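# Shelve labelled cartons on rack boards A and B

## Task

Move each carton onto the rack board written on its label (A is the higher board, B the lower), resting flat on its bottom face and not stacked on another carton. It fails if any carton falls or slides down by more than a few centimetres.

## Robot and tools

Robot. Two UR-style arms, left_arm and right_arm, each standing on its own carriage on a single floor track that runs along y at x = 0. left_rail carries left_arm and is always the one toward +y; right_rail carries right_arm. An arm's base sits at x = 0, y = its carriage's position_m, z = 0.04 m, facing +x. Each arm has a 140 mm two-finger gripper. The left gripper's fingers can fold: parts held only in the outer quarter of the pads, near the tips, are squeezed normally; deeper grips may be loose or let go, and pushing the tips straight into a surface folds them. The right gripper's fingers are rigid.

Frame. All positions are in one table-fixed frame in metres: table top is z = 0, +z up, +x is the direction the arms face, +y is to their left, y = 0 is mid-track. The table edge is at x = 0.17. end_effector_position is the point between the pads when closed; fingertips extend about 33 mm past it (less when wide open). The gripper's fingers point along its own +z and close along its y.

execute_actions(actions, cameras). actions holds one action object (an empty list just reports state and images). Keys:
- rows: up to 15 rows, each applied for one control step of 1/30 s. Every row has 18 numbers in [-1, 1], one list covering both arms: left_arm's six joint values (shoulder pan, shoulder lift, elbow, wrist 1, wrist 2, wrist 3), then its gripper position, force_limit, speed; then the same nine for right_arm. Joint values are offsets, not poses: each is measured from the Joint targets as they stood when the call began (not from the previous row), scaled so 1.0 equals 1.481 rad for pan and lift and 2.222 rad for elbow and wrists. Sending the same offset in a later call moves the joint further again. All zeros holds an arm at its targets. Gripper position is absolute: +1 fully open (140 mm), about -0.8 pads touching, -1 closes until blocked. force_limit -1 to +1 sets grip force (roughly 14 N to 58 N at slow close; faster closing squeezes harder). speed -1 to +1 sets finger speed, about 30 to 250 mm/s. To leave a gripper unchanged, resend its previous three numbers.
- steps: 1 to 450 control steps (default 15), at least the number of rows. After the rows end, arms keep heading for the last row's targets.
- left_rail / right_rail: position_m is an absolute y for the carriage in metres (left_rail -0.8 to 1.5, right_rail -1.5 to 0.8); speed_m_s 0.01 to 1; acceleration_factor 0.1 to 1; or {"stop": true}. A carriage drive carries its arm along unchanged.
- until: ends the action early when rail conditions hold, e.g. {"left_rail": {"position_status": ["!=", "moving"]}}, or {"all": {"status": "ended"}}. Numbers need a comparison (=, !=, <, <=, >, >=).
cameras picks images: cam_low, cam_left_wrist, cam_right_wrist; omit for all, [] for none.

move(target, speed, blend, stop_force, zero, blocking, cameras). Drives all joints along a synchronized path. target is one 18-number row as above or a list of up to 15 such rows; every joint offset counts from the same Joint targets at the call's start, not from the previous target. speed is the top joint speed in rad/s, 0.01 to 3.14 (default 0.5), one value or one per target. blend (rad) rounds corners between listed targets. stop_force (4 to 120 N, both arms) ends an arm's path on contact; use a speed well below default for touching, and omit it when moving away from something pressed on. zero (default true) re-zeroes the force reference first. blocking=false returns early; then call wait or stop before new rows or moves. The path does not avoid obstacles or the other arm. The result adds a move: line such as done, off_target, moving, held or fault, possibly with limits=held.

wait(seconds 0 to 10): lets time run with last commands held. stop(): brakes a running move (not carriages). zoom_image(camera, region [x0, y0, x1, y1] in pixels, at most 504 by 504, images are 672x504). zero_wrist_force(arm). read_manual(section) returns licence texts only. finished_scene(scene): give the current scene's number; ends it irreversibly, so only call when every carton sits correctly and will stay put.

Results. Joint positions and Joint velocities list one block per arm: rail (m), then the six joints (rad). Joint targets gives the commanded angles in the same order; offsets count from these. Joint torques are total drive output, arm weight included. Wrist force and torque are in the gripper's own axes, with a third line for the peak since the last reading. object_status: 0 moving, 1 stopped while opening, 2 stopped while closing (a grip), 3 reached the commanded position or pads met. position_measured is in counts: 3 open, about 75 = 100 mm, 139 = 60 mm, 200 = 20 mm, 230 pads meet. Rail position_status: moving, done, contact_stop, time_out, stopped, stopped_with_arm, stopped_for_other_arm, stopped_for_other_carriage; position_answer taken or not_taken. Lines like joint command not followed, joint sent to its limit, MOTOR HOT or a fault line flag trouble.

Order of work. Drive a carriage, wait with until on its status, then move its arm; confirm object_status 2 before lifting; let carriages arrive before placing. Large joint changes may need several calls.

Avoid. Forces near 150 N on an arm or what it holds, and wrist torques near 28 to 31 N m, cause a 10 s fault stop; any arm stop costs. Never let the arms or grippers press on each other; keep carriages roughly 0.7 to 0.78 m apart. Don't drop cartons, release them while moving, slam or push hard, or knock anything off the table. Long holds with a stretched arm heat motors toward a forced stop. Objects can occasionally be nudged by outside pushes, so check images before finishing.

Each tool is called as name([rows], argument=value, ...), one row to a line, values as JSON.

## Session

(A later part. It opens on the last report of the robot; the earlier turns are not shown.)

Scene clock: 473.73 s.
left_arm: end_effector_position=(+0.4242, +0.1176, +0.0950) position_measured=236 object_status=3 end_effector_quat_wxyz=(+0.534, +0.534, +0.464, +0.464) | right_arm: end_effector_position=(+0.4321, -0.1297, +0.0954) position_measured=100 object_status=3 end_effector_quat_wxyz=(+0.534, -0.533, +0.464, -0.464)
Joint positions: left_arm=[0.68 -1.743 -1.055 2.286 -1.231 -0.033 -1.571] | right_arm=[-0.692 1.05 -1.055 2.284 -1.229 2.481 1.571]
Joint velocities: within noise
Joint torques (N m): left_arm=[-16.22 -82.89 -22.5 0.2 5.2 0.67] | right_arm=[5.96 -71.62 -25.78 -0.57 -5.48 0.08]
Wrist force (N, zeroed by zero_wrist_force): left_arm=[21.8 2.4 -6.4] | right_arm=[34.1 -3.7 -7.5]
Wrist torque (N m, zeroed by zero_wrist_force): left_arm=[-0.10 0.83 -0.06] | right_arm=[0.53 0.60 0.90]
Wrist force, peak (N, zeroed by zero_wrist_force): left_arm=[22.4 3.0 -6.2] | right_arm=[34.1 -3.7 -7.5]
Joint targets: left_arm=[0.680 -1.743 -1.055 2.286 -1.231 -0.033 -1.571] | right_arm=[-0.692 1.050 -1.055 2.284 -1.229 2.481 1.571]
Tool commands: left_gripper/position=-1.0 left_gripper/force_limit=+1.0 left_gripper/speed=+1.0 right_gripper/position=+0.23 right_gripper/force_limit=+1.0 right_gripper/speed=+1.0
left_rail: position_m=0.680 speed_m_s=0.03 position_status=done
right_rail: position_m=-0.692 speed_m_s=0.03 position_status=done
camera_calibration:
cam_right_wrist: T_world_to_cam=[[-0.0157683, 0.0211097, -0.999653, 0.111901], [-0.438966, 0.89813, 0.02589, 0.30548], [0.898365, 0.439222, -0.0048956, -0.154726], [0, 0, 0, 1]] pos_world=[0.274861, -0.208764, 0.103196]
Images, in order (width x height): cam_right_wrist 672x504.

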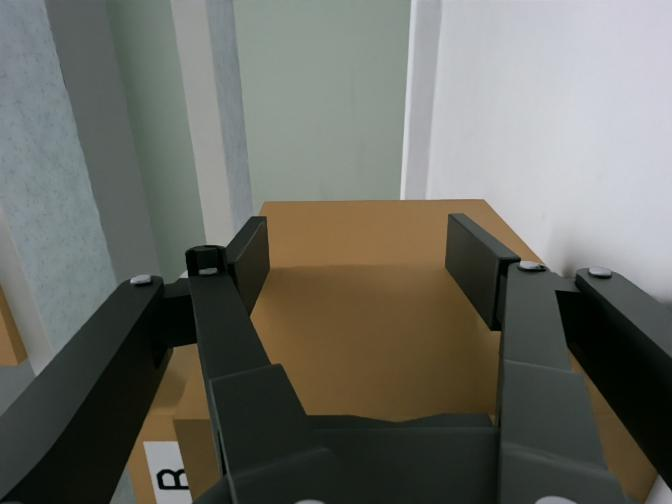

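execute_actions([
  {"right_rail":{"position_m":-0.6905,"speed_m_s":0.03},"left_rail":{"position_m":0.6783,"speed_m_s":0.03},"steps":150,"until":{"all":{"status":"ended"}}},
], cameras=[])

move([
  [0,-0.0443,-0.0006,0.0308,0,0,-1,1,1,0,-0.0442,-0.0006,0.0307,0,0,0.23,1,1],
  [0,-0.0878,-0.0030,0.0616,0,0,-1,1,1,0,-0.0876,-0.0030,0.0614,0,0,0.23,1,1],
  [0,-0.1252,-0.0067,0.0908,0,0,-1,1,1,0,-0.1249,-0.0067,0.0905,0,0,0.23,1,1],
  [0,-0.1618,-0.0122,0.1200,0,0,-1,1,1,0,-0.1614,-0.0121,0.1196,0,0,0.23,1,1],
  [0,-0.1952,-0.0187,0.1494,0,0,-1,1,1,0,-0.1948,-0.0186,0.1490,0,0,0.23,1,1],
  [0,-0.2279,-0.0270,0.1788,0,0,-1,1,1,0,-0.2274,-0.0269,0.1784,0,0,0.23,1,1],
  [0,-0.2590,-0.0371,0.2103,0,0,-1,1,1,0,-0.2584,-0.0369,0.2098,0,0,0.23,1,1],
  [0,-0.2893,-0.0489,0.2418,0,0,-1,1,1,0,-0.2887,-0.0487,0.2412,0,0,0.23,1,1],
  [0,-0.2983,-0.0528,0.2515,0,0,-1,1,1,0,-0.2977,-0.0526,0.2509,0,0,0.23,1,1],
], speed=0.12, blend=0.015)

Scene clock: 492.33 s.
left_arm: end_effector_position=(+0.4242, +0.1160, +0.0950) position_measured=236 object_status=3 end_effector_quat_wxyz=(+0.534, +0.534, +0.464, +0.464) end_effector_velocity=(+0.000, -0.001, +0.000) end_effector_angular_velocity=(+0.002, +0.000, +0.000) | right_arm: end_effector_position=(+0.4321, -0.1281, +0.0954) position_measured=100 object_status=3 end_effector_quat_wxyz=(+0.534, -0.533, +0.464, -0.464)
Joint positions: left_arm=[0.678 -1.743 -1.055 2.287 -1.231 -0.033 -1.571] | right_arm=[-0.691 1.05 -1.055 2.284 -1.229 2.481 1.571]
Joint velocities: left_arm=[-0.001 0.001 0.001 -0.001 0.001 0.001 0] | right_arm=[within noise]
Joint torques (N m): left_arm=[-16.48 -81.23 -46.81 -3.64 12.64 0.97] | right_arm=[23.23 -74.56 -37.9 -6.75 -18.13 0.14]
Wrist force (N, zeroed by zero_wrist_force): left_arm=[50.0 11.8 -22.4] | right_arm=[52.1 -8.9 -8.1]
Wrist torque (N m, zeroed by zero_wrist_force): left_arm=[-0.22 0.83 -0.29] | right_arm=[0.74 0.90 0.90]
Wrist force, peak (N, zeroed by zero_wrist_force): left_arm=[50.0 11.8 -22.4] | right_arm=[52.1 -8.9 -8.1]
Joint targets: left_arm=[0.678 -1.743 -1.055 2.286 -1.231 -0.033 -1.571] | right_arm=[-0.691 1.050 -1.055 2.284 -1.229 2.481 1.571]
Tool commands: left_gripper/position=-1.0 left_gripper/force_limit=+1.0 left_gripper/speed=+1.0 right_gripper/position=+0.23 right_gripper/force_limit=+1.0 right_gripper/speed=+1.0
left_rail: position_m=0.678 speed_m_s=0.03 position_status=done
right_rail: position_m=-0.691 speed_m_s=0.03 position_status=done
No camera images: "cameras" was empty.

Scene clock: 497.43 s.
left_arm: end_effector_position=(+0.4242, +0.1159, +0.3560) position_measured=236 object_status=3 end_effector_quat_wxyz=(+0.534, +0.533, +0.464, +0.464) | right_arm: end_effector_position=(+0.4319, -0.1283, +0.3565) position_measured=100 object_status=3 end_effector_quat_wxyz=(+0.534, -0.533, +0.464, -0.464)
Joint positions: left_arm=[0.678 -1.743 -1.497 2.169 -0.673 -0.033 -1.571] | right_arm=[-0.69 1.05 -1.496 2.167 -0.672 2.481 1.571]
Joint velocities: within noise
Joint torques (N m): left_arm=[-14.26 -63.09 -77.44 -1.15 12.97 1.1] | right_arm=[23.54 -54.37 -62.93 -2.95 -18.2 -0.23]
Wrist force (N, zeroed by zero_wrist_force): left_arm=[46.3 -10.2 -9.3] | right_arm=[48.5 6.0 -1.5]
Wrist torque (N m, zeroed by zero_wrist_force): left_arm=[0.20 0.91 0.01] | right_arm=[-0.03 0.91 0.49]
Wrist force, peak (N, zeroed by zero_wrist_force): left_arm=[55.3 -12.0 -10.9] | right_arm=[57.5 6.0 -2.3]
Joint targets: left_arm=[0.678 -1.743 -1.497 2.169 -0.673 -0.033 -1.571] | right_arm=[-0.691 1.050 -1.496 2.167 -0.672 2.481 1.571]
left_rail: position_m=0.678 speed_m_s=0.03 position_status=done
right_rail: position_m=-0.690 position_m_goal=-0.691 speed_m_s=0.03 position_status=done
move: done; blend cut to 0.0108 rad at target 8
camera_calibration:
cam_left_wrist: T_world_to_cam=[[-0.0181895, 0.000930895, 0.999834, -0.33932], [-0.465535, -0.884996, -0.00764526, 0.298914], [0.884843, -0.465597, 0.016531, -0.144565], [0, 0, 0, 1]] pos_world=[0.2609, 0.197545, 0.343938]
cam_right_wrist: T_world_to_cam=[[-0.0155877, 0.0214194, -0.999649, 0.372794], [-0.439053, 0.898082, 0.0260894, 0.297408], [0.898326, 0.439305, -0.00459479, -0.153922], [0, 0, 0, 1]] pos_world=[0.274661, -0.207463, 0.364197]

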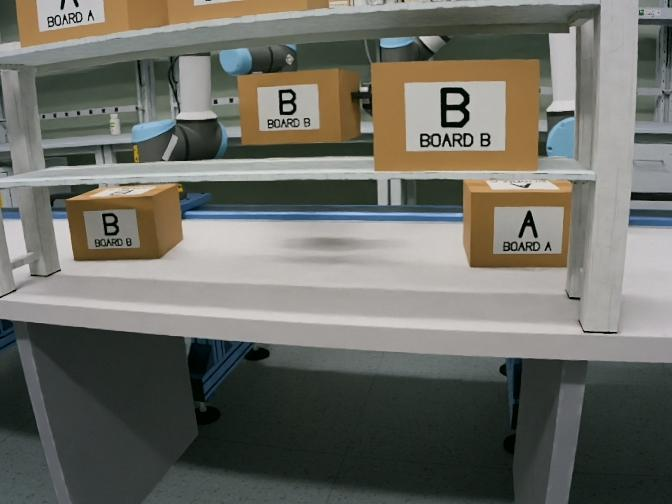

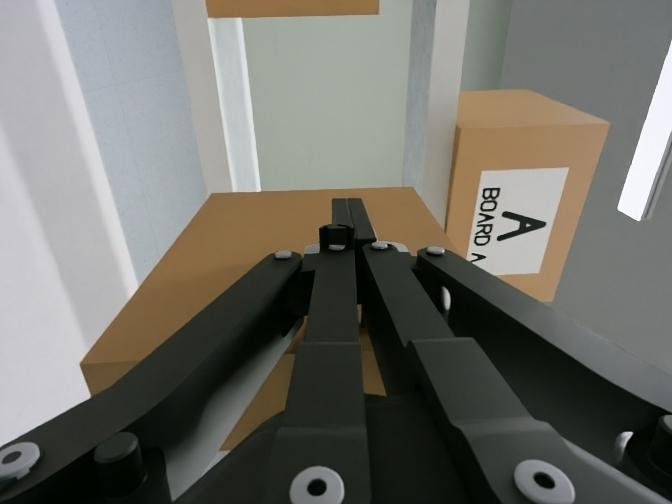

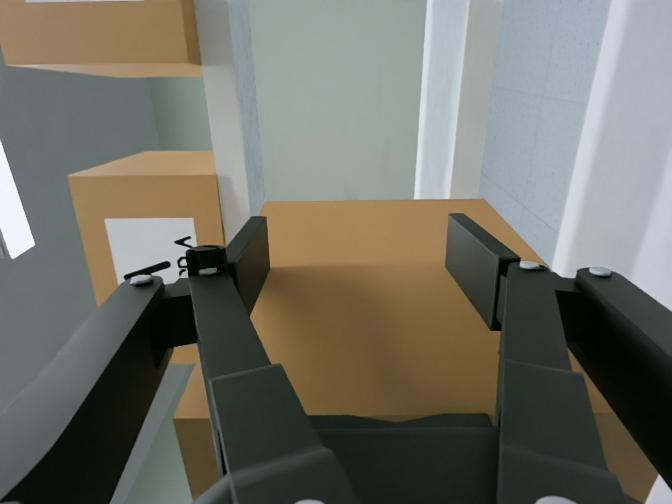

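execute_actions([
  {"left_rail":{"position_m":0.6955,"speed_m_s":0.08},"right_rail":{"position_m":-0.6733,"speed_m_s":0.08},"steps":200,"until":{"all":{"status":"ended"}}},
], cameras=[])

move([
  [0.0580,0.0104,-0.0073,0.0005,0.0387,0,-1,1,1,-0.0479,0.0111,-0.0079,0.0005,-0.0319,0,0.23,1,1],
  [0.1137,0.0230,-0.0171,0.0018,0.0758,0,-1,1,1,-0.0928,0.0244,-0.0181,0.0018,-0.0619,0,0.23,1,1],
  [0.1672,0.0380,-0.0290,0.0038,0.1115,0,-1,1,1,-0.1344,0.0399,-0.0306,0.0040,-0.0896,0,0.23,1,1],
  [0.2185,0.0551,-0.0433,0.0066,0.1457,0,-1,1,1,-0.1729,0.0576,-0.0453,0.0069,-0.1153,0,0.23,1,1],
  [0.2675,0.0745,-0.0599,0.0102,0.1783,0,-1,1,1,-0.2082,0.0774,-0.0623,0.0107,-0.1388,0,0.23,1,1],
  [0.3144,0.0961,-0.0787,0.0147,0.2096,0,-1,1,1,-0.2403,0.0995,-0.0816,0.0153,-0.1602,0,0.23,1,1],
  [0.3590,0.1200,-0.0998,0.0199,0.2393,0,-1,1,1,-0.2692,0.1236,-0.1030,0.0206,-0.1795,0,0.23,1,1],
  [0.4013,0.1461,-0.1233,0.0259,0.2675,0,-1,1,1,-0.2950,0.1500,-0.1268,0.0268,-0.1966,0,0.23,1,1],
], speed=0.12, blend=0.02)

move(target=[0,0.0246,0.0115,-0.0279,0,0,-1,1,1,0,0.0244,0.0115,-0.0277,0,0,0.23,1,1], speed=0.025, stop_force=7, cameras=[])

move(target=[0,0.003,0.0014,-0.0034,0,0,-1,1,1,0,0.003,0.0014,-0.0034,0,0,0.23,1,1], speed=0.02, stop_force=9)

Scene clock: 512.17 s.
left_arm: end_effector_position=(+0.4242, +0.1330, +0.3561) position_measured=236 object_status=3 end_effector_quat_wxyz=(+0.534, +0.533, +0.464, +0.464) | right_arm: end_effector_position=(+0.4319, -0.1112, +0.3566) position_measured=100 object_status=3 end_effector_quat_wxyz=(+0.534, -0.533, +0.464, -0.464) end_effector_velocity=(-0.001, +0.001, +0.000) end_effector_angular_velocity=(-0.001, +0.000, +0.002)
Joint positions: left_arm=[0.695 -1.743 -1.497 2.169 -0.673 -0.033 -1.571] | right_arm=[-0.673 1.05 -1.496 2.167 -0.672 2.481 1.571]
Joint velocities: left_arm=[within noise] | right_arm=[0.001 0.002 -0.001 0 0 0 -0.002]
Joint torques (N m): left_arm=[-17.22 -57.24 -69.85 -1.22 12.59 1.09] | right_arm=[21.93 -46.5 -55.53 -2.83 -18.43 -0.4]
Wrist force (N, zeroed by zero_wrist_force): left_arm=[47.2 -10.8 -9.9] | right_arm=[50.2 6.7 -2.1]
Wrist torque (N m, zeroed by zero_wrist_force): left_arm=[0.24 0.92 0.02] | right_arm=[-0.03 0.84 0.48]
Wrist force, peak (N, zeroed by zero_wrist_force): left_arm=[48.2 -9.9 -9.6] | right_arm=[50.2 6.7 -2.1]
Joint targets: left_arm=[0.695 -1.743 -1.497 2.169 -0.673 -0.033 -1.571] | right_arm=[-0.673 1.050 -1.496 2.167 -0.672 2.481 1.571]
Tool commands: left_gripper/position=-1.0 left_gripper/force_limit=+1.0 left_gripper/speed=+1.0 right_gripper/position=+0.23 right_gripper/force_limit=+1.0 right_gripper/speed=+1.0
left_rail: position_m=0.695 speed_m_s=0.08 position_status=done
right_rail: position_m=-0.673 speed_m_s=0.08 position_status=done
No camera images: "cameras" was empty.

Scene clock: 517.57 s.
left_arm: end_effector_position=(+0.7590, +0.1334, +0.3586) position_measured=236 object_status=3 end_effector_quat_wxyz=(+0.534, +0.533, +0.464, +0.464) | right_arm: end_effector_position=(+0.7666, -0.1111, +0.3588) position_measured=100 object_status=3 end_effector_quat_wxyz=(+0.534, -0.533, +0.464, -0.464)
Joint positions: left_arm=[0.695 -1.149 -1.281 1.895 -0.615 0.561 -1.571] | right_arm=[-0.673 0.613 -1.274 1.885 -0.612 2.044 1.571]
Joint velocities: within noise
Joint torques (N m): left_arm=[-17.81 -48.71 -76.12 -2.54 21.98 1.03] | right_arm=[18.04 -60.41 -59.57 -2.52 -22.18 -0.85]
Wrist force (N, zeroed by zero_wrist_force): left_arm=[39.5 -7.8 -6.8] | right_arm=[40.8 6.6 -1.8]
Wrist torque (N m, zeroed by zero_wrist_force): left_arm=[0.21 1.12 0.04] | right_arm=[-0.30 0.72 0.01]
Wrist force, peak (N, zeroed by zero_wrist_force): left_arm=[58.9 -10.0 -15.4] | right_arm=[62.5 7.1 1.5]
Joint targets: left_arm=[0.695 -1.149 -1.281 1.895 -0.615 0.561 -1.571] | right_arm=[-0.673 0.613 -1.274 1.885 -0.612 2.044 1.571]
left_rail: position_m=0.695 speed_m_s=0.08 position_status=done
right_rail: position_m=-0.673 speed_m_s=0.08 position_status=done
move: done
camera_calibration:
cam_left_wrist: T_world_to_cam=[[-0.0185497, 0.000894518, 0.999828, -0.335621], [-0.46545, -0.88504, -0.00784362, 0.47031], [0.88488, -0.465515, 0.0168336, -0.432851], [0, 0, 0, 1]] pos_world=[0.595701, 0.215045, 0.346538]
cam_right_wrist: T_world_to_cam=[[-0.0152747, 0.0212369, -0.999658, 0.379717], [-0.438978, 0.898127, 0.0257875, 0.428793], [0.898368, 0.439222, -0.00439612, -0.462206], [0, 0, 0, 1]] pos_world=[0.609261, -0.190163, 0.366498]

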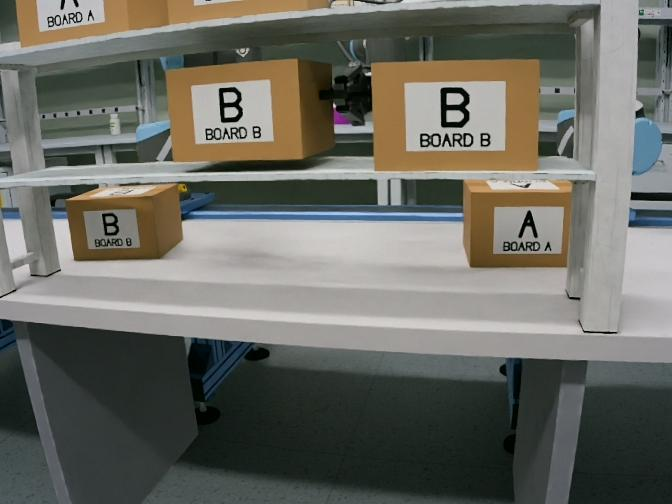

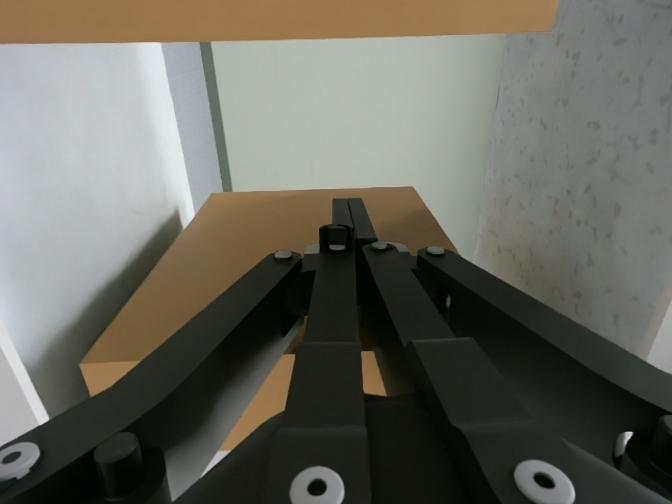

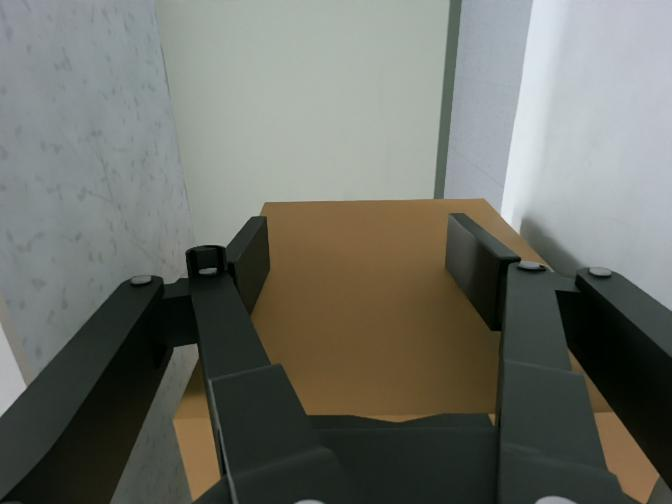

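Scene clock: 520.30 s.
left_arm: end_effector_position=(+0.7593, +0.1332, +0.3397) position_measured=236 object_status=3 end_effector_quat_wxyz=(+0.534, +0.533, +0.464, +0.464) | right_arm: end_effector_position=(+0.7669, -0.1110, +0.3398) position_measured=100 object_status=3 end_effector_quat_wxyz=(+0.534, -0.533, +0.464, -0.464)
Joint positions: left_arm=[0.695 -1.149 -1.261 1.909 -0.648 0.561 -1.571] | right_arm=[-0.673 0.613 -1.254 1.899 -0.646 2.044 1.571]
Joint velocities: within noise
Joint torques (N m): left_arm=[-32.19 -93.31 -75.22 -3.53 21.9 0.89] | right_arm=[26.29 -83.71 -55.48 -3.07 -22.03 -0.8]
Wrist force (N, zeroed by zero_wrist_force): left_arm=[41.3 -7.4 -7.4] | right_arm=[43.5 3.6 -2.7]
Wrist torque (N m, zeroed by zero_wrist_force): left_arm=[0.08 1.19 0.05] | right_arm=[-0.71 0.66 0.10]
Wrist force, peak (N, zeroed by zero_wrist_force): left_arm=[44.8 0.1 -4.9] | right_arm=[45.2 -0.8 0.8]
Joint targets: left_arm=[0.695 -1.149 -1.261 1.909 -0.648 0.561 -1.571] | right_arm=[-0.673 0.613 -1.254 1.899 -0.646 2.044 1.571]
left_rail: position_m=0.695 speed_m_s=0.08 position_status=done
right_rail: position_m=-0.673 speed_m_s=0.08 position_status=done
move: contact (left_arm, right_arm); left_arm: the wrist 1 is farthest, 0.029 rad from its target; right_arm: the wrist 1 is farthest, 0.028 rad from its target
No camera images: "cameras" was empty.

Scene clock: 521.77 s.
left_arm: end_effector_position=(+0.7593, +0.1331, +0.3393) position_measured=236 object_status=3 end_effector_quat_wxyz=(+0.534, +0.533, +0.464, +0.464) | right_arm: end_effector_position=(+0.7670, -0.1110, +0.3389) position_measured=100 object_status=3 end_effector_quat_wxyz=(+0.534, -0.533, +0.464, -0.464)
Joint positions: left_arm=[0.695 -1.149 -1.261 1.909 -0.65 0.561 -1.571] | right_arm=[-0.673 0.613 -1.253 1.9 -0.648 2.044 1.571]
Joint velocities: within noise
Joint torques (N m): left_arm=[-31.03 -88.48 -73.19 -3 22 1.43] | right_arm=[28.45 -77.63 -51.15 -1.74 -22.29 -1.04]
Wrist force (N, zeroed by zero_wrist_force): left_arm=[42.7 -5.4 -6.4] | right_arm=[45.2 -3.1 -2.2]
Wrist torque (N m, zeroed by zero_wrist_force): left_arm=[0.12 1.29 0.02] | right_arm=[-1.05 0.68 0.14]
Wrist force, peak (N, zeroed by zero_wrist_force): left_arm=[46.2 3.5 -3.3] | right_arm=[45.9 -9.1 -2.9]
Joint targets: left_arm=[0.695 -1.149 -1.261 1.909 -0.650 0.561 -1.571] | right_arm=[-0.673 0.613 -1.253 1.900 -0.648 2.044 1.571]
left_rail: position_m=0.695 speed_m_s=0.08 position_status=done
right_rail: position_m=-0.673 speed_m_s=0.08 position_status=done
move: contact (left_arm, right_arm)
camera_calibration:
cam_left_wrist: T_world_to_cam=[[-0.0188074, 0.00126016, 0.999822, -0.316143], [-0.465452, -0.88504, -0.00763999, 0.470055], [0.884873, -0.465513, 0.0172318, -0.43301], [0, 0, 0, 1]] pos_world=[0.596001, 0.214844, 0.327139]
cam_right_wrist: T_world_to_cam=[[-0.0150478, 0.021458, -0.999656, 0.359633], [-0.438946, 0.898141, 0.0258864, 0.429342], [0.898388, 0.439185, -0.00409614, -0.46282], [0, 0, 0, 1]] pos_world=[0.609662, -0.190063, 0.3465]

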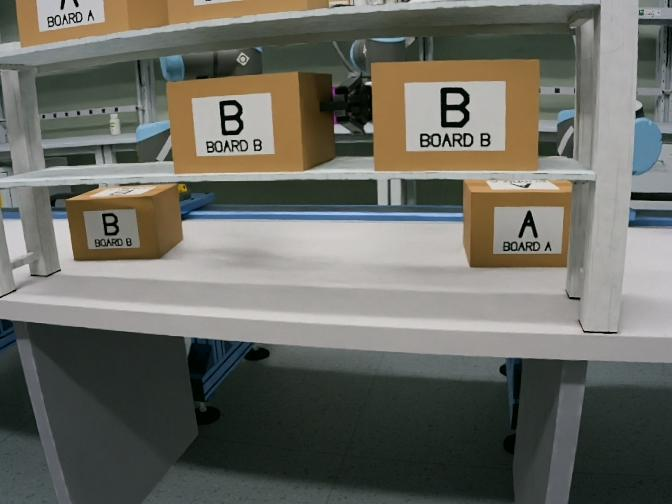

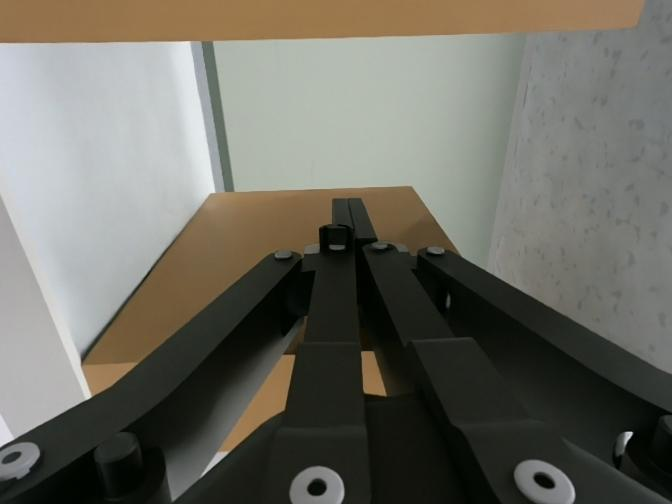

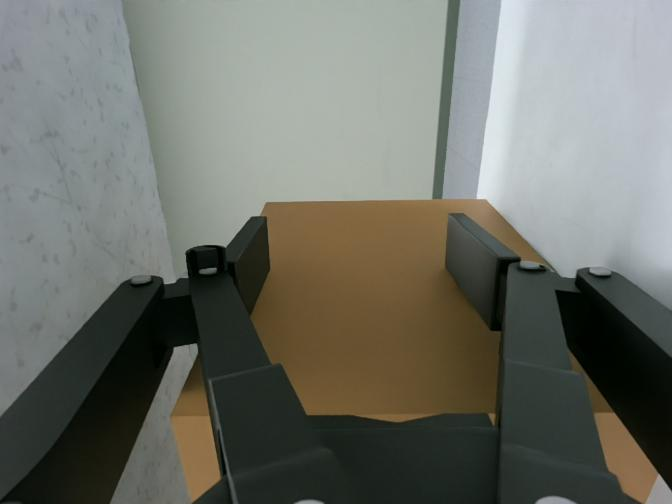

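execute_actions([
  {"left_rail":{"position_m":0.721,"speed_m_s":0.04},"right_rail":{"position_m":-0.699,"speed_m_s":0.04},"steps":150,"until":{"all":{"status":"ended"}}},
], cameras=[])

move([
  [-0.1826,-0.0955,0.0777,-0.0131,-0.1217,0,-1,1,1,0.1220,-0.0972,0.0787,-0.0135,0.0813,0,0.23,1,1],
  [-0.3405,-0.2487,0.0288,0.1378,-0.2270,0,-1,1,1,0.2433,-0.2516,0.0313,0.1368,0.1622,0,0.23,1,1],
], speed=0.4, cameras=["cam_low"])

execute_actions([
  {"left_rail":{"position_m":0.25,"speed_m_s":0.4},"right_rail":{"position_m":-1.285,"speed_m_s":0.4},"steps":250,"until":{"all":{"status":"ended"}}},
], cameras=[])

move([
  [0,0.1684,0.1062,-0.2185,0,0,-1,1,1,0,0.1679,0.1061,-0.2180,0,0,0.23,1,1],
  [0,0.3922,0.1328,-0.3942,0,0,-1,1,1,0,0.3908,0.1325,-0.3930,0,0,0.23,1,1],
], speed=0.4)

zero_wrist_force(arm="left_arm")

zero_wrist_force(arm="right_arm")

Scene clock: 542.93 s.
left_arm: end_effector_position=(+0.7593, +0.1586, +0.3393) position_measured=236 object_status=3 end_effector_quat_wxyz=(+0.534, +0.533, +0.464, +0.464) | right_arm: end_effector_position=(+0.7670, -0.1367, +0.3389) position_measured=100 object_status=3 end_effector_quat_wxyz=(+0.534, -0.533, +0.464, -0.464)
Joint positions: left_arm=[0.721 -1.149 -1.261 1.909 -0.65 0.561 -1.571] | right_arm=[-0.699 0.613 -1.253 1.9 -0.648 2.044 1.571]
Joint velocities: within noise
Joint torques (N m): left_arm=[10.73 -85.67 -31.24 0.73 -1.86 1.24] | right_arm=[-14.74 -76.79 -27.98 -6.31 3.07 -0.87]
Wrist force (N, zeroed by zero_wrist_force): left_arm=[0.2 0.3 -0.1] | right_arm=[-1.0 -1.3 1.2]
Wrist torque (N m, zeroed by zero_wrist_force): left_arm=[0.07 -0.02 0.00] | right_arm=[-0.23 0.17 0.03]
Wrist force, peak (N, zeroed by zero_wrist_force): left_arm=[43.1 -5.0 -6.2] | right_arm=[45.5 -2.6 -1.7]
Joint targets: left_arm=[0.721 -1.149 -1.261 1.909 -0.650 0.561 -1.571] | right_arm=[-0.699 0.613 -1.253 1.900 -0.648 2.044 1.571]
Tool commands: left_gripper/position=-1.0 left_gripper/force_limit=+1.0 left_gripper/speed=+1.0 right_gripper/position=+0.23 right_gripper/force_limit=+1.0 right_gripper/speed=+1.0
left_rail: position_m=0.721 speed_m_s=0.04 position_status=done
right_rail: position_m=-0.699 speed_m_s=0.04 position_status=done
No camera images: "cameras" was empty.

Scene clock: 545.13 s.
left_arm: end_effector_position=(+0.4695, +0.1587, +0.5196) position_measured=236 object_status=3 end_effector_quat_wxyz=(+0.533, +0.534, +0.464, +0.464) | right_arm: end_effector_position=(+0.4773, -0.1366, +0.5201) position_measured=100 object_status=3 end_effector_quat_wxyz=(+0.534, -0.533, +0.464, -0.464)
Joint positions: left_arm=[0.721 -1.653 -1.629 1.973 -0.344 0.057 -1.571] | right_arm=[-0.699 0.973 -1.626 1.969 -0.344 2.404 1.571]
Joint velocities: within noise
Joint torques (N m): left_arm=[-17.23 -62.88 -57 2.9 -2.48 1.05] | right_arm=[9.05 -51.84 -49.11 1.23 3.93 -0.84]
Wrist force (N, zeroed by zero_wrist_force): left_arm=[0.2 0.0 -0.1] | right_arm=[-0.6 -1.0 0.4]
Wrist torque (N m, zeroed by zero_wrist_force): left_arm=[0.01 -0.06 -0.01] | right_arm=[-0.20 0.16 0.03]
Wrist force, peak (N, zeroed by zero_wrist_force): left_arm=[1.3 -0.4 2.8] | right_arm=[0.3 -1.0 3.8]
Joint targets: left_arm=[0.721 -1.653 -1.629 1.973 -0.344 0.057 -1.571] | right_arm=[-0.699 0.973 -1.626 1.969 -0.344 2.404 1.571]
left_rail: position_m=0.721 speed_m_s=0.04 position_status=done
right_rail: position_m=-0.699 speed_m_s=0.04 position_status=done
move: done
Images, in order (width x height): cam_low 672x504.

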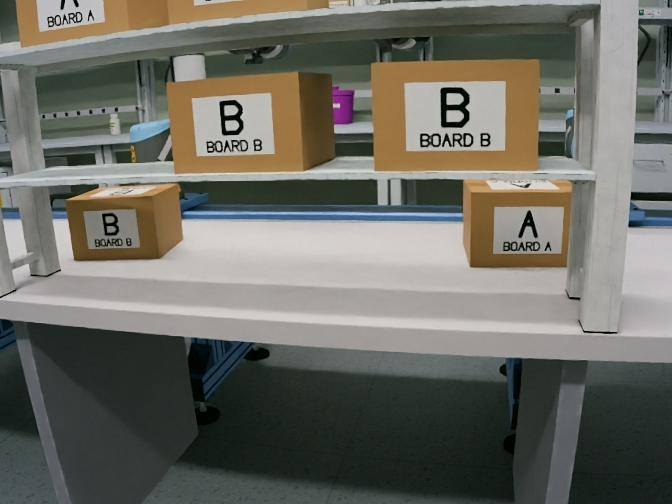

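Scene clock: 548.07 s.
left_arm: end_effector_position=(+0.4694, -0.3123, +0.5197) position_measured=236 object_status=3 end_effector_quat_wxyz=(+0.533, +0.534, +0.464, +0.464) | right_arm: end_effector_position=(+0.4772, -0.7225, +0.5203) position_measured=100 object_status=3 end_effector_quat_wxyz=(+0.534, -0.533, +0.464, -0.464) end_effector_velocity=(+0.000, +0.000, +0.000) end_effector_angular_velocity=(-0.001, +0.000, +0.002)
Joint positions: left_arm=[0.25 -1.653 -1.629 1.973 -0.344 0.057 -1.571] | right_arm=[-1.285 0.973 -1.626 1.969 -0.344 2.404 1.571]
Joint velocities: left_arm=[within noise] | right_arm=[-0.001 0.001 0 0 0 -0.001 0]
Joint torques (N m): left_arm=[-2.98 -45.99 -49.3 1.31 -1.68 1.3] | right_arm=[7.91 -40 -40.24 0.94 2.51 -0.57]
Wrist force (N, zeroed by zero_wrist_force): left_arm=[0.2 0.0 0.2] | right_arm=[-0.7 -0.8 0.4]
Wrist torque (N m, zeroed by zero_wrist_force): left_arm=[0.00 -0.07 0.00] | right_arm=[-0.16 0.19 0.03]
Wrist force, peak (N, zeroed by zero_wrist_force): left_arm=[1.2 -0.1 -0.4] | right_arm=[-2.0 -0.7 0.7]
Joint targets: left_arm=[0.250 -1.653 -1.629 1.973 -0.344 0.057 -1.571] | right_arm=[-1.285 0.973 -1.626 1.969 -0.344 2.404 1.571]
Tool commands: left_gripper/position=-1.0 left_gripper/force_limit=+1.0 left_gripper/speed=+1.0 right_gripper/position=+0.23 right_gripper/force_limit=+1.0 right_gripper/speed=+1.0
left_rail: position_m=0.250 speed_m_s=0.40 position_status=done
right_rail: position_m=-1.285 speed_m_s=0.40 position_status=done
No camera images: "cameras" was empty.

Scene clock: 550.93 s.
left_arm: end_effector_position=(+0.4694, -0.3121, +0.0950) position_measured=236 object_status=3 end_effector_quat_wxyz=(+0.533, +0.534, +0.464, +0.464) | right_arm: end_effector_position=(+0.4773, -0.7225, +0.0954) position_measured=100 object_status=3 end_effector_quat_wxyz=(+0.534, -0.533, +0.464, -0.464)
Joint positions: left_arm=[0.25 -1.653 -1.048 2.268 -1.219 0.057 -1.571] | right_arm=[-1.285 0.973 -1.047 2.264 -1.217 2.404 1.571]
Joint velocities: within noise
Joint torques (N m): left_arm=[11.07 -41.41 -5.69 -2.47 -1.46 1.19] | right_arm=[4.53 -53.43 -7.82 -6.16 1.15 -0.82]
Wrist force (N, zeroed by zero_wrist_force): left_arm=[-0.1 -0.3 0.1] | right_arm=[-2.0 -0.9 0.6]
Wrist torque (N m, zeroed by zero_wrist_force): left_arm=[-0.08 0.03 0.02] | right_arm=[-0.14 0.46 0.00]
Wrist force, peak (N, zeroed by zero_wrist_force): left_arm=[0.0 2.2 0.2] | right_arm=[-0.6 -3.3 0.1]
Joint targets: left_arm=[0.250 -1.653 -1.048 2.268 -1.219 0.057 -1.571] | right_arm=[-1.285 0.973 -1.047 2.264 -1.217 2.404 1.571]
left_rail: position_m=0.250 speed_m_s=0.40 position_status=done
right_rail: position_m=-1.285 speed_m_s=0.40 position_status=done
move: done
camera_calibration:
cam_left_wrist: T_world_to_cam=[[-0.0183643, -0.000452401, 0.999831, -0.0775042], [-0.465428, -0.885041, -0.00894916, -0.0607505], [0.884895, -0.465514, 0.0160426, -0.379479], [0, 0, 0, 1]] pos_world=[0.306101, -0.230454, 0.0830353]
cam_right_wrist: T_world_to_cam=[[-0.0157246, 0.0210205, -0.999655, 0.125042], [-0.438928, 0.898152, 0.0257905, 0.857749], [0.898385, 0.439182, -0.0048966, 0.0650001], [0, 0, 0, 1]] pos_world=[0.320061, -0.801564, 0.103196]

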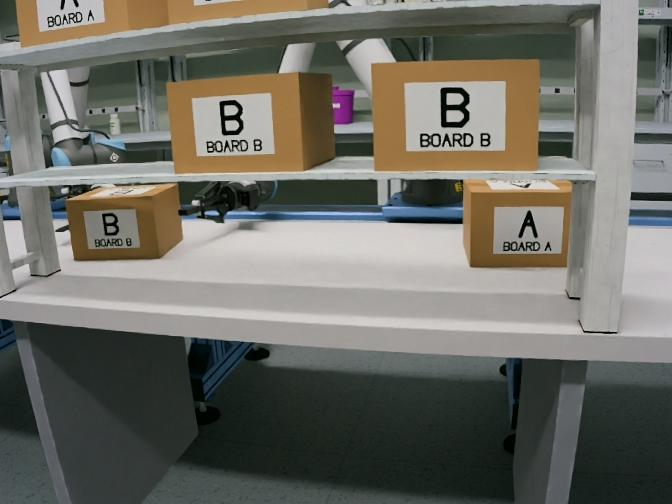

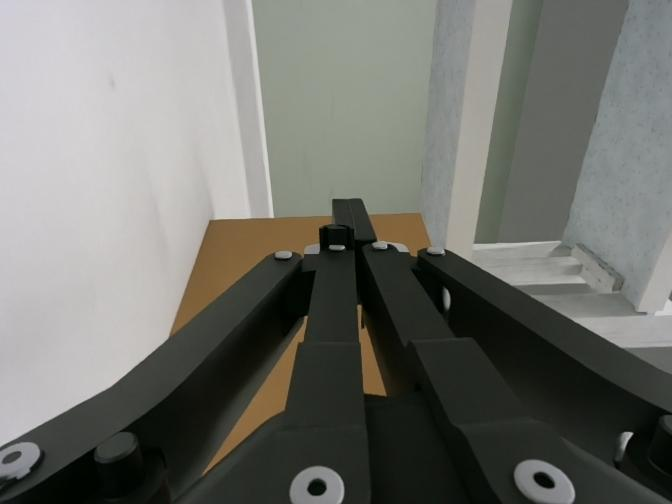

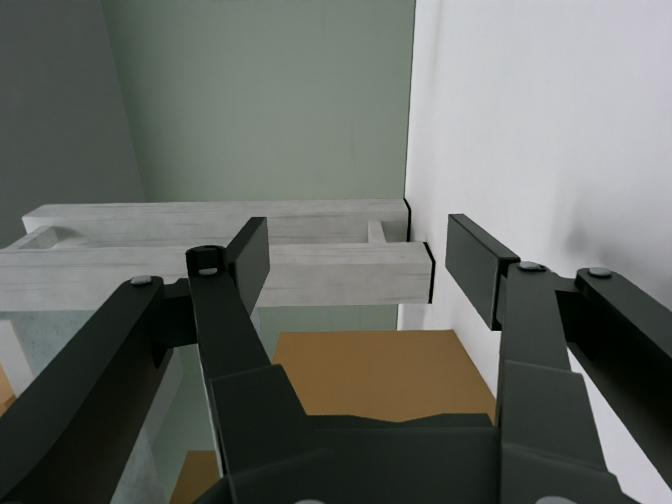

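Wrist force sensor zeroed.

Wrist force sensor zeroed.

execute_actions([
  {"left_rail":{"position_m":0.222,"speed_m_s":0.05},"right_rail":{"position_m":-1.215,"speed_m_s":0.05},"steps":150,"until":{"all":{"status":"ended"}}},
], cameras=["cam_left_wrist","cam_right_wrist"])

execute_actions([
  {"left_rail":{"position_m":0.214,"speed_m_s":0.03},"right_rail":{"position_m":-1.2,"speed_m_s":0.03},"steps":150,"until":{"all":{"status":"ended"}}},
], cameras=["cam_left_wrist","cam_right_wrist"])

Scene clock: 557.63 s.
left_arm: end_effector_position=(+0.4694, -0.3401, +0.0949) position_measured=236 object_status=3 end_effector_quat_wxyz=(+0.533, +0.534, +0.464, +0.464) | right_arm: end_effector_position=(+0.4773, -0.6525, +0.0953) position_measured=100 object_status=3 end_effector_quat_wxyz=(+0.534, -0.533, +0.464, -0.464)
Joint positions: left_arm=[0.222 -1.653 -1.048 2.268 -1.219 0.057 -1.571] | right_arm=[-1.215 0.973 -1.047 2.264 -1.217 2.404 1.571]
Joint velocities: within noise
Joint torques (N m): left_arm=[10.11 -47.23 -14.84 -1.23 0.04 1.51] | right_arm=[-0.58 -52.74 -15.67 -4.2 -1.79 -0.71]
Wrist force (N, zeroed by zero_wrist_force): left_arm=[0.1 0.4 0.0] | right_arm=[0.4 0.1 -0.1]
Wrist torque (N m, zeroed by zero_wrist_force): left_arm=[0.11 -0.02 0.00] | right_arm=[0.02 -0.08 0.00]
Wrist force, peak (N, zeroed by zero_wrist_force): left_arm=[1.1 0.1 0.0] | right_arm=[1.1 0.3 -0.1]
Joint targets: left_arm=[0.222 -1.653 -1.048 2.268 -1.219 0.057 -1.571] | right_arm=[-1.215 0.973 -1.047 2.264 -1.217 2.404 1.571]
Tool commands: left_gripper/position=-1.0 left_gripper/force_limit=+1.0 left_gripper/speed=+1.0 right_gripper/position=+0.23 right_gripper/force_limit=+1.0 right_gripper/speed=+1.0
left_rail: position_m=0.222 speed_m_s=0.05 position_status=done
right_rail: position_m=-1.215 speed_m_s=0.05 position_status=done
camera_calibration:
cam_left_wrist: T_world_to_cam=[[-0.0183643, -0.000452401, 0.999831, -0.0774169], [-0.465428, -0.885041, -0.00894916, -0.0855325], [0.884895, -0.465514, 0.0160426, -0.392512], [0, 0, 0, 1]] pos_world=[0.306101, -0.258454, 0.0829353]
cam_right_wrist: T_world_to_cam=[[-0.0158146, 0.0209771, -0.999655, 0.123566], [-0.438925, 0.898153, 0.025791, 0.794834], [0.898384, 0.439182, -0.00499659, 0.0343576], [0, 0, 0, 1]] pos_world=[0.319961, -0.731564, 0.103195]
Images, in order (width x height): cam_left_wrist 672x504, cam_right_wrist 672x504.

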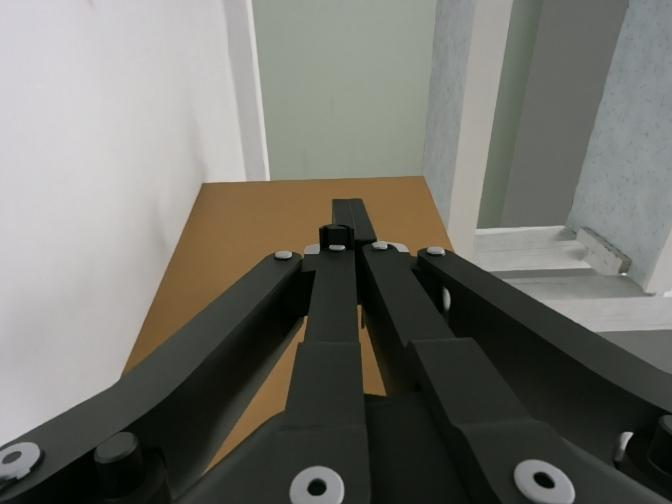

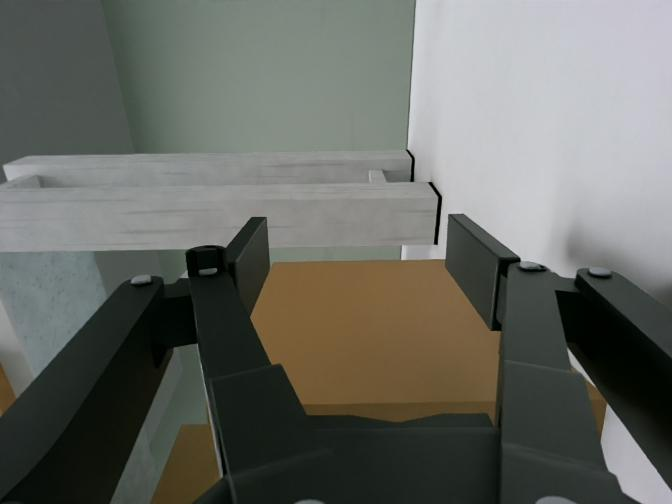

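Scene clock: 558.47 s.
left_arm: end_effector_position=(+0.4694, -0.3482, +0.0949) position_measured=236 object_status=3 end_effector_quat_wxyz=(+0.533, +0.534, +0.464, +0.464) | right_arm: end_effector_position=(+0.4773, -0.6374, +0.0953) position_measured=100 object_status=3 end_effector_quat_wxyz=(+0.534, -0.533, +0.464, -0.464)
Joint positions: left_arm=[0.214 -1.653 -1.048 2.268 -1.219 0.057 -1.571] | right_arm=[-1.2 0.973 -1.047 2.264 -1.217 2.404 1.571]
Joint velocities: within noise
Joint torques (N m): left_arm=[12.33 -49.77 -15.36 -1.05 0.37 1.29] | right_arm=[-1.8 -52.19 -17.18 -3.6 -2 -0.82]
Wrist force (N, zeroed by zero_wrist_force): left_arm=[1.7 0.5 -1.6] | right_arm=[0.5 0.1 0.0]
Wrist torque (N m, zeroed by zero_wrist_force): left_arm=[0.03 -0.07 0.00] | right_arm=[0.04 -0.12 0.00]
Wrist force, peak (N, zeroed by zero_wrist_force): left_arm=[1.7 0.6 -1.9] | right_arm=[1.1 0.2 -0.1]
Joint targets: left_arm=[0.214 -1.653 -1.048 2.268 -1.219 0.057 -1.571] | right_arm=[-1.200 0.973 -1.047 2.264 -1.217 2.404 1.571]
Tool commands: left_gripper/position=-1.0 left_gripper/force_limit=+1.0 left_gripper/speed=+1.0 right_gripper/position=+0.23 right_gripper/force_limit=+1.0 right_gripper/speed=+1.0
left_rail: position_m=0.214 speed_m_s=0.03 position_status=done
right_rail: position_m=-1.200 speed_m_s=0.03 position_status=done
camera_calibration:
cam_left_wrist: T_world_to_cam=[[-0.0183643, -0.000452401, 0.999831, -0.0774205], [-0.465428, -0.885041, -0.00894916, -0.0926128], [0.884895, -0.465514, 0.0160426, -0.396236], [0, 0, 0, 1]] pos_world=[0.306101, -0.266454, 0.0829353]
cam_right_wrist: T_world_to_cam=[[-0.0158146, 0.0209771, -0.999655, 0.123249], [-0.438925, 0.898153, 0.025791, 0.781272], [0.898384, 0.439182, -0.00499659, 0.027726], [0, 0, 0, 1]] pos_world=[0.319961, -0.716464, 0.103195]
Images, in order (width x height): cam_left_wrist 672x504, cam_right_wrist 672x504.

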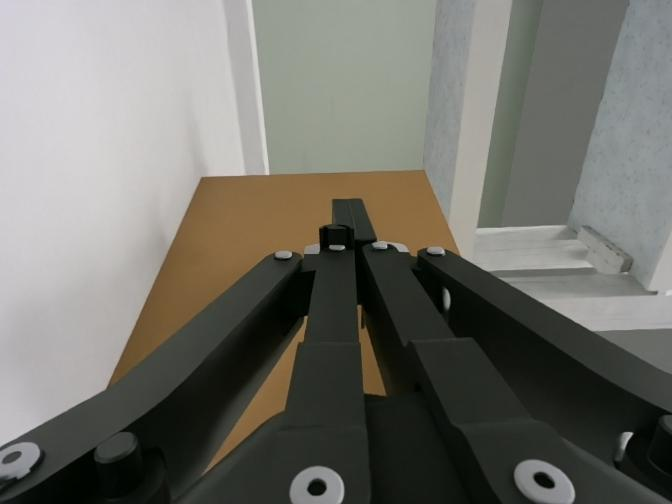

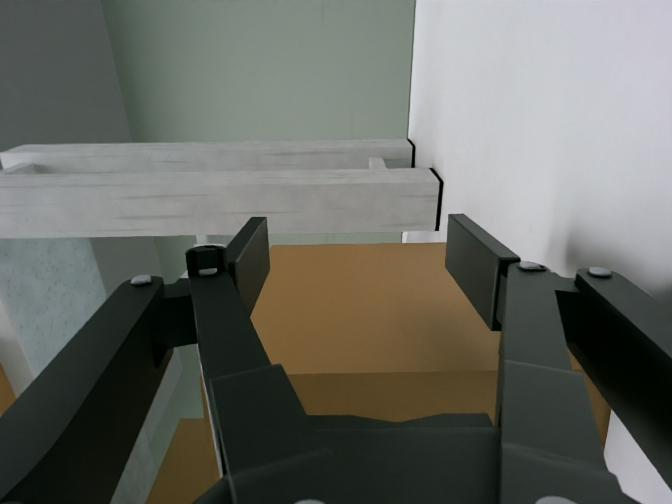

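execute_actions([
  {"left_rail":{"position_m":0.210,"speed_m_s":0.03},"right_rail":{"position_m":-1.19,"speed_m_s":0.03},"steps":150,"until":{"all":{"status":"ended"}}},
], cameras=["cam_right_wrist"])

execute_actions([
  {"right_rail":{"position_m":-1.185,"speed_m_s":0.03},"steps":150,"until":{"all":{"status":"ended"}}},
], cameras=["cam_right_wrist"])

Scene clock: 567.40 s.
left_arm: end_effector_position=(+0.4694, -0.3521, +0.0949) position_measured=236 object_status=3 end_effector_quat_wxyz=(+0.533, +0.534, +0.464, +0.464) | right_arm: end_effector_position=(+0.4773, -0.6274, +0.0953) position_measured=100 object_status=3 end_effector_quat_wxyz=(+0.534, -0.533, +0.464, -0.464)
Joint positions: left_arm=[0.21 -1.653 -1.048 2.268 -1.219 0.057 -1.571] | right_arm=[-1.19 0.973 -1.047 2.264 -1.217 2.404 1.571]
Joint velocities: within noise
Joint torques (N m): left_arm=[11.52 -58.35 -24.48 0.49 0.97 1.4] | right_arm=[-6.01 -59.68 -22.33 -2.33 -2.36 -0.78]
Wrist force (N, zeroed by zero_wrist_force): left_arm=[7.7 1.2 -2.8] | right_arm=[0.5 -0.1 -0.2]
Wrist torque (N m, zeroed by zero_wrist_force): left_arm=[0.07 0.19 -0.01] | right_arm=[-0.01 -0.13 0.00]
Wrist force, peak (N, zeroed by zero_wrist_force): left_arm=[7.0 0.5 -5.2] | right_arm=[1.6 0.2 -0.5]
Joint targets: left_arm=[0.210 -1.653 -1.048 2.268 -1.219 0.057 -1.571] | right_arm=[-1.190 0.973 -1.047 2.264 -1.217 2.404 1.571]
Tool commands: left_gripper/position=-1.0 left_gripper/force_limit=+1.0 left_gripper/speed=+1.0 right_gripper/position=+0.23 right_gripper/force_limit=+1.0 right_gripper/speed=+1.0
left_rail: position_m=0.210 speed_m_s=0.03 position_status=done
right_rail: position_m=-1.190 speed_m_s=0.03 position_status=done
camera_calibration:
cam_right_wrist: T_world_to_cam=[[-0.0158146, 0.0209771, -0.999655, 0.123039], [-0.438925, 0.898153, 0.025791, 0.77229], [0.898384, 0.439182, -0.00499659, 0.0233341], [0, 0, 0, 1]] pos_world=[0.319961, -0.706464, 0.103195]
Images, in order (width x height): cam_right_wrist 672x504.

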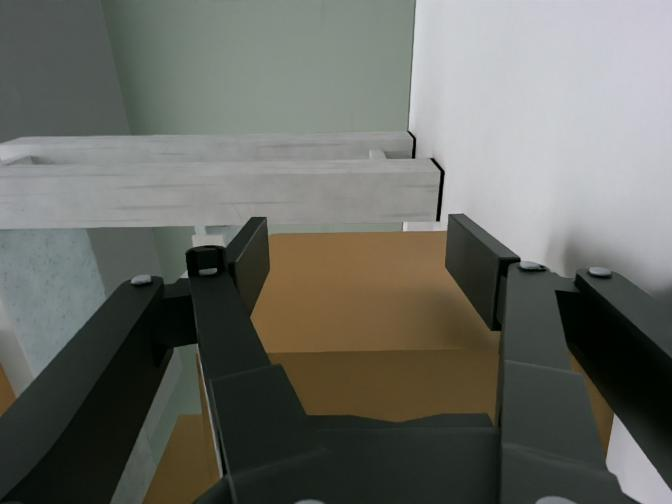

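Scene clock: 567.90 s.
left_arm: end_effector_position=(+0.4694, -0.3521, +0.0949) position_measured=236 object_status=3 end_effector_quat_wxyz=(+0.533, +0.534, +0.464, +0.464) | right_arm: end_effector_position=(+0.4773, -0.6224, +0.0953) position_measured=100 object_status=3 end_effector_quat_wxyz=(+0.534, -0.533, +0.464, -0.464)
Joint positions: left_arm=[0.21 -1.653 -1.048 2.268 -1.219 0.057 -1.571] | right_arm=[-1.185 0.973 -1.047 2.264 -1.217 2.404 1.571]
Joint velocities: within noise
Joint torques (N m): left_arm=[9.06 -59.84 -26.71 0.38 0.64 1.54] | right_arm=[-6.31 -59.24 -22.22 -1.94 -2.47 -0.84]
Wrist force (N, zeroed by zero_wrist_force): left_arm=[7.4 0.1 -3.0] | right_arm=[0.0 0.3 -0.1]
Wrist torque (N m, zeroed by zero_wrist_force): left_arm=[-0.03 0.20 -0.02] | right_arm=[0.04 0.00 -0.01]
Wrist force, peak (N, zeroed by zero_wrist_force): left_arm=[7.8 1.2 -2.9] | right_arm=[1.3 0.3 0.2]
Joint targets: left_arm=[0.210 -1.653 -1.048 2.268 -1.219 0.057 -1.571] | right_arm=[-1.185 0.973 -1.047 2.264 -1.217 2.404 1.571]
Tool commands: left_gripper/position=-1.0 left_gripper/force_limit=+1.0 left_gripper/speed=+1.0 right_gripper/position=+0.23 right_gripper/force_limit=+1.0 right_gripper/speed=+1.0
left_rail: position_m=0.210 speed_m_s=0.03 position_status=done
right_rail: position_m=-1.185 speed_m_s=0.03 position_status=done
camera_calibration:
cam_right_wrist: T_world_to_cam=[[-0.0158146, 0.0209771, -0.999655, 0.122934], [-0.438925, 0.898153, 0.025791, 0.7678], [0.898384, 0.439182, -0.00499659, 0.0211382], [0, 0, 0, 1]] pos_world=[0.319961, -0.701464, 0.103195]
Images, in order (width x height): cam_right_wrist 672x504.

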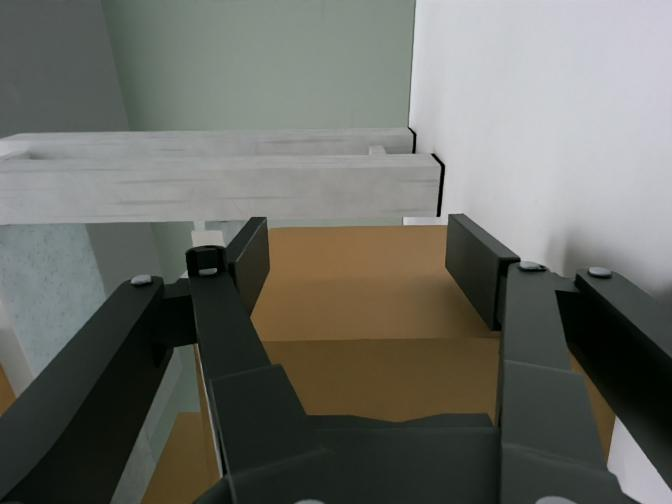

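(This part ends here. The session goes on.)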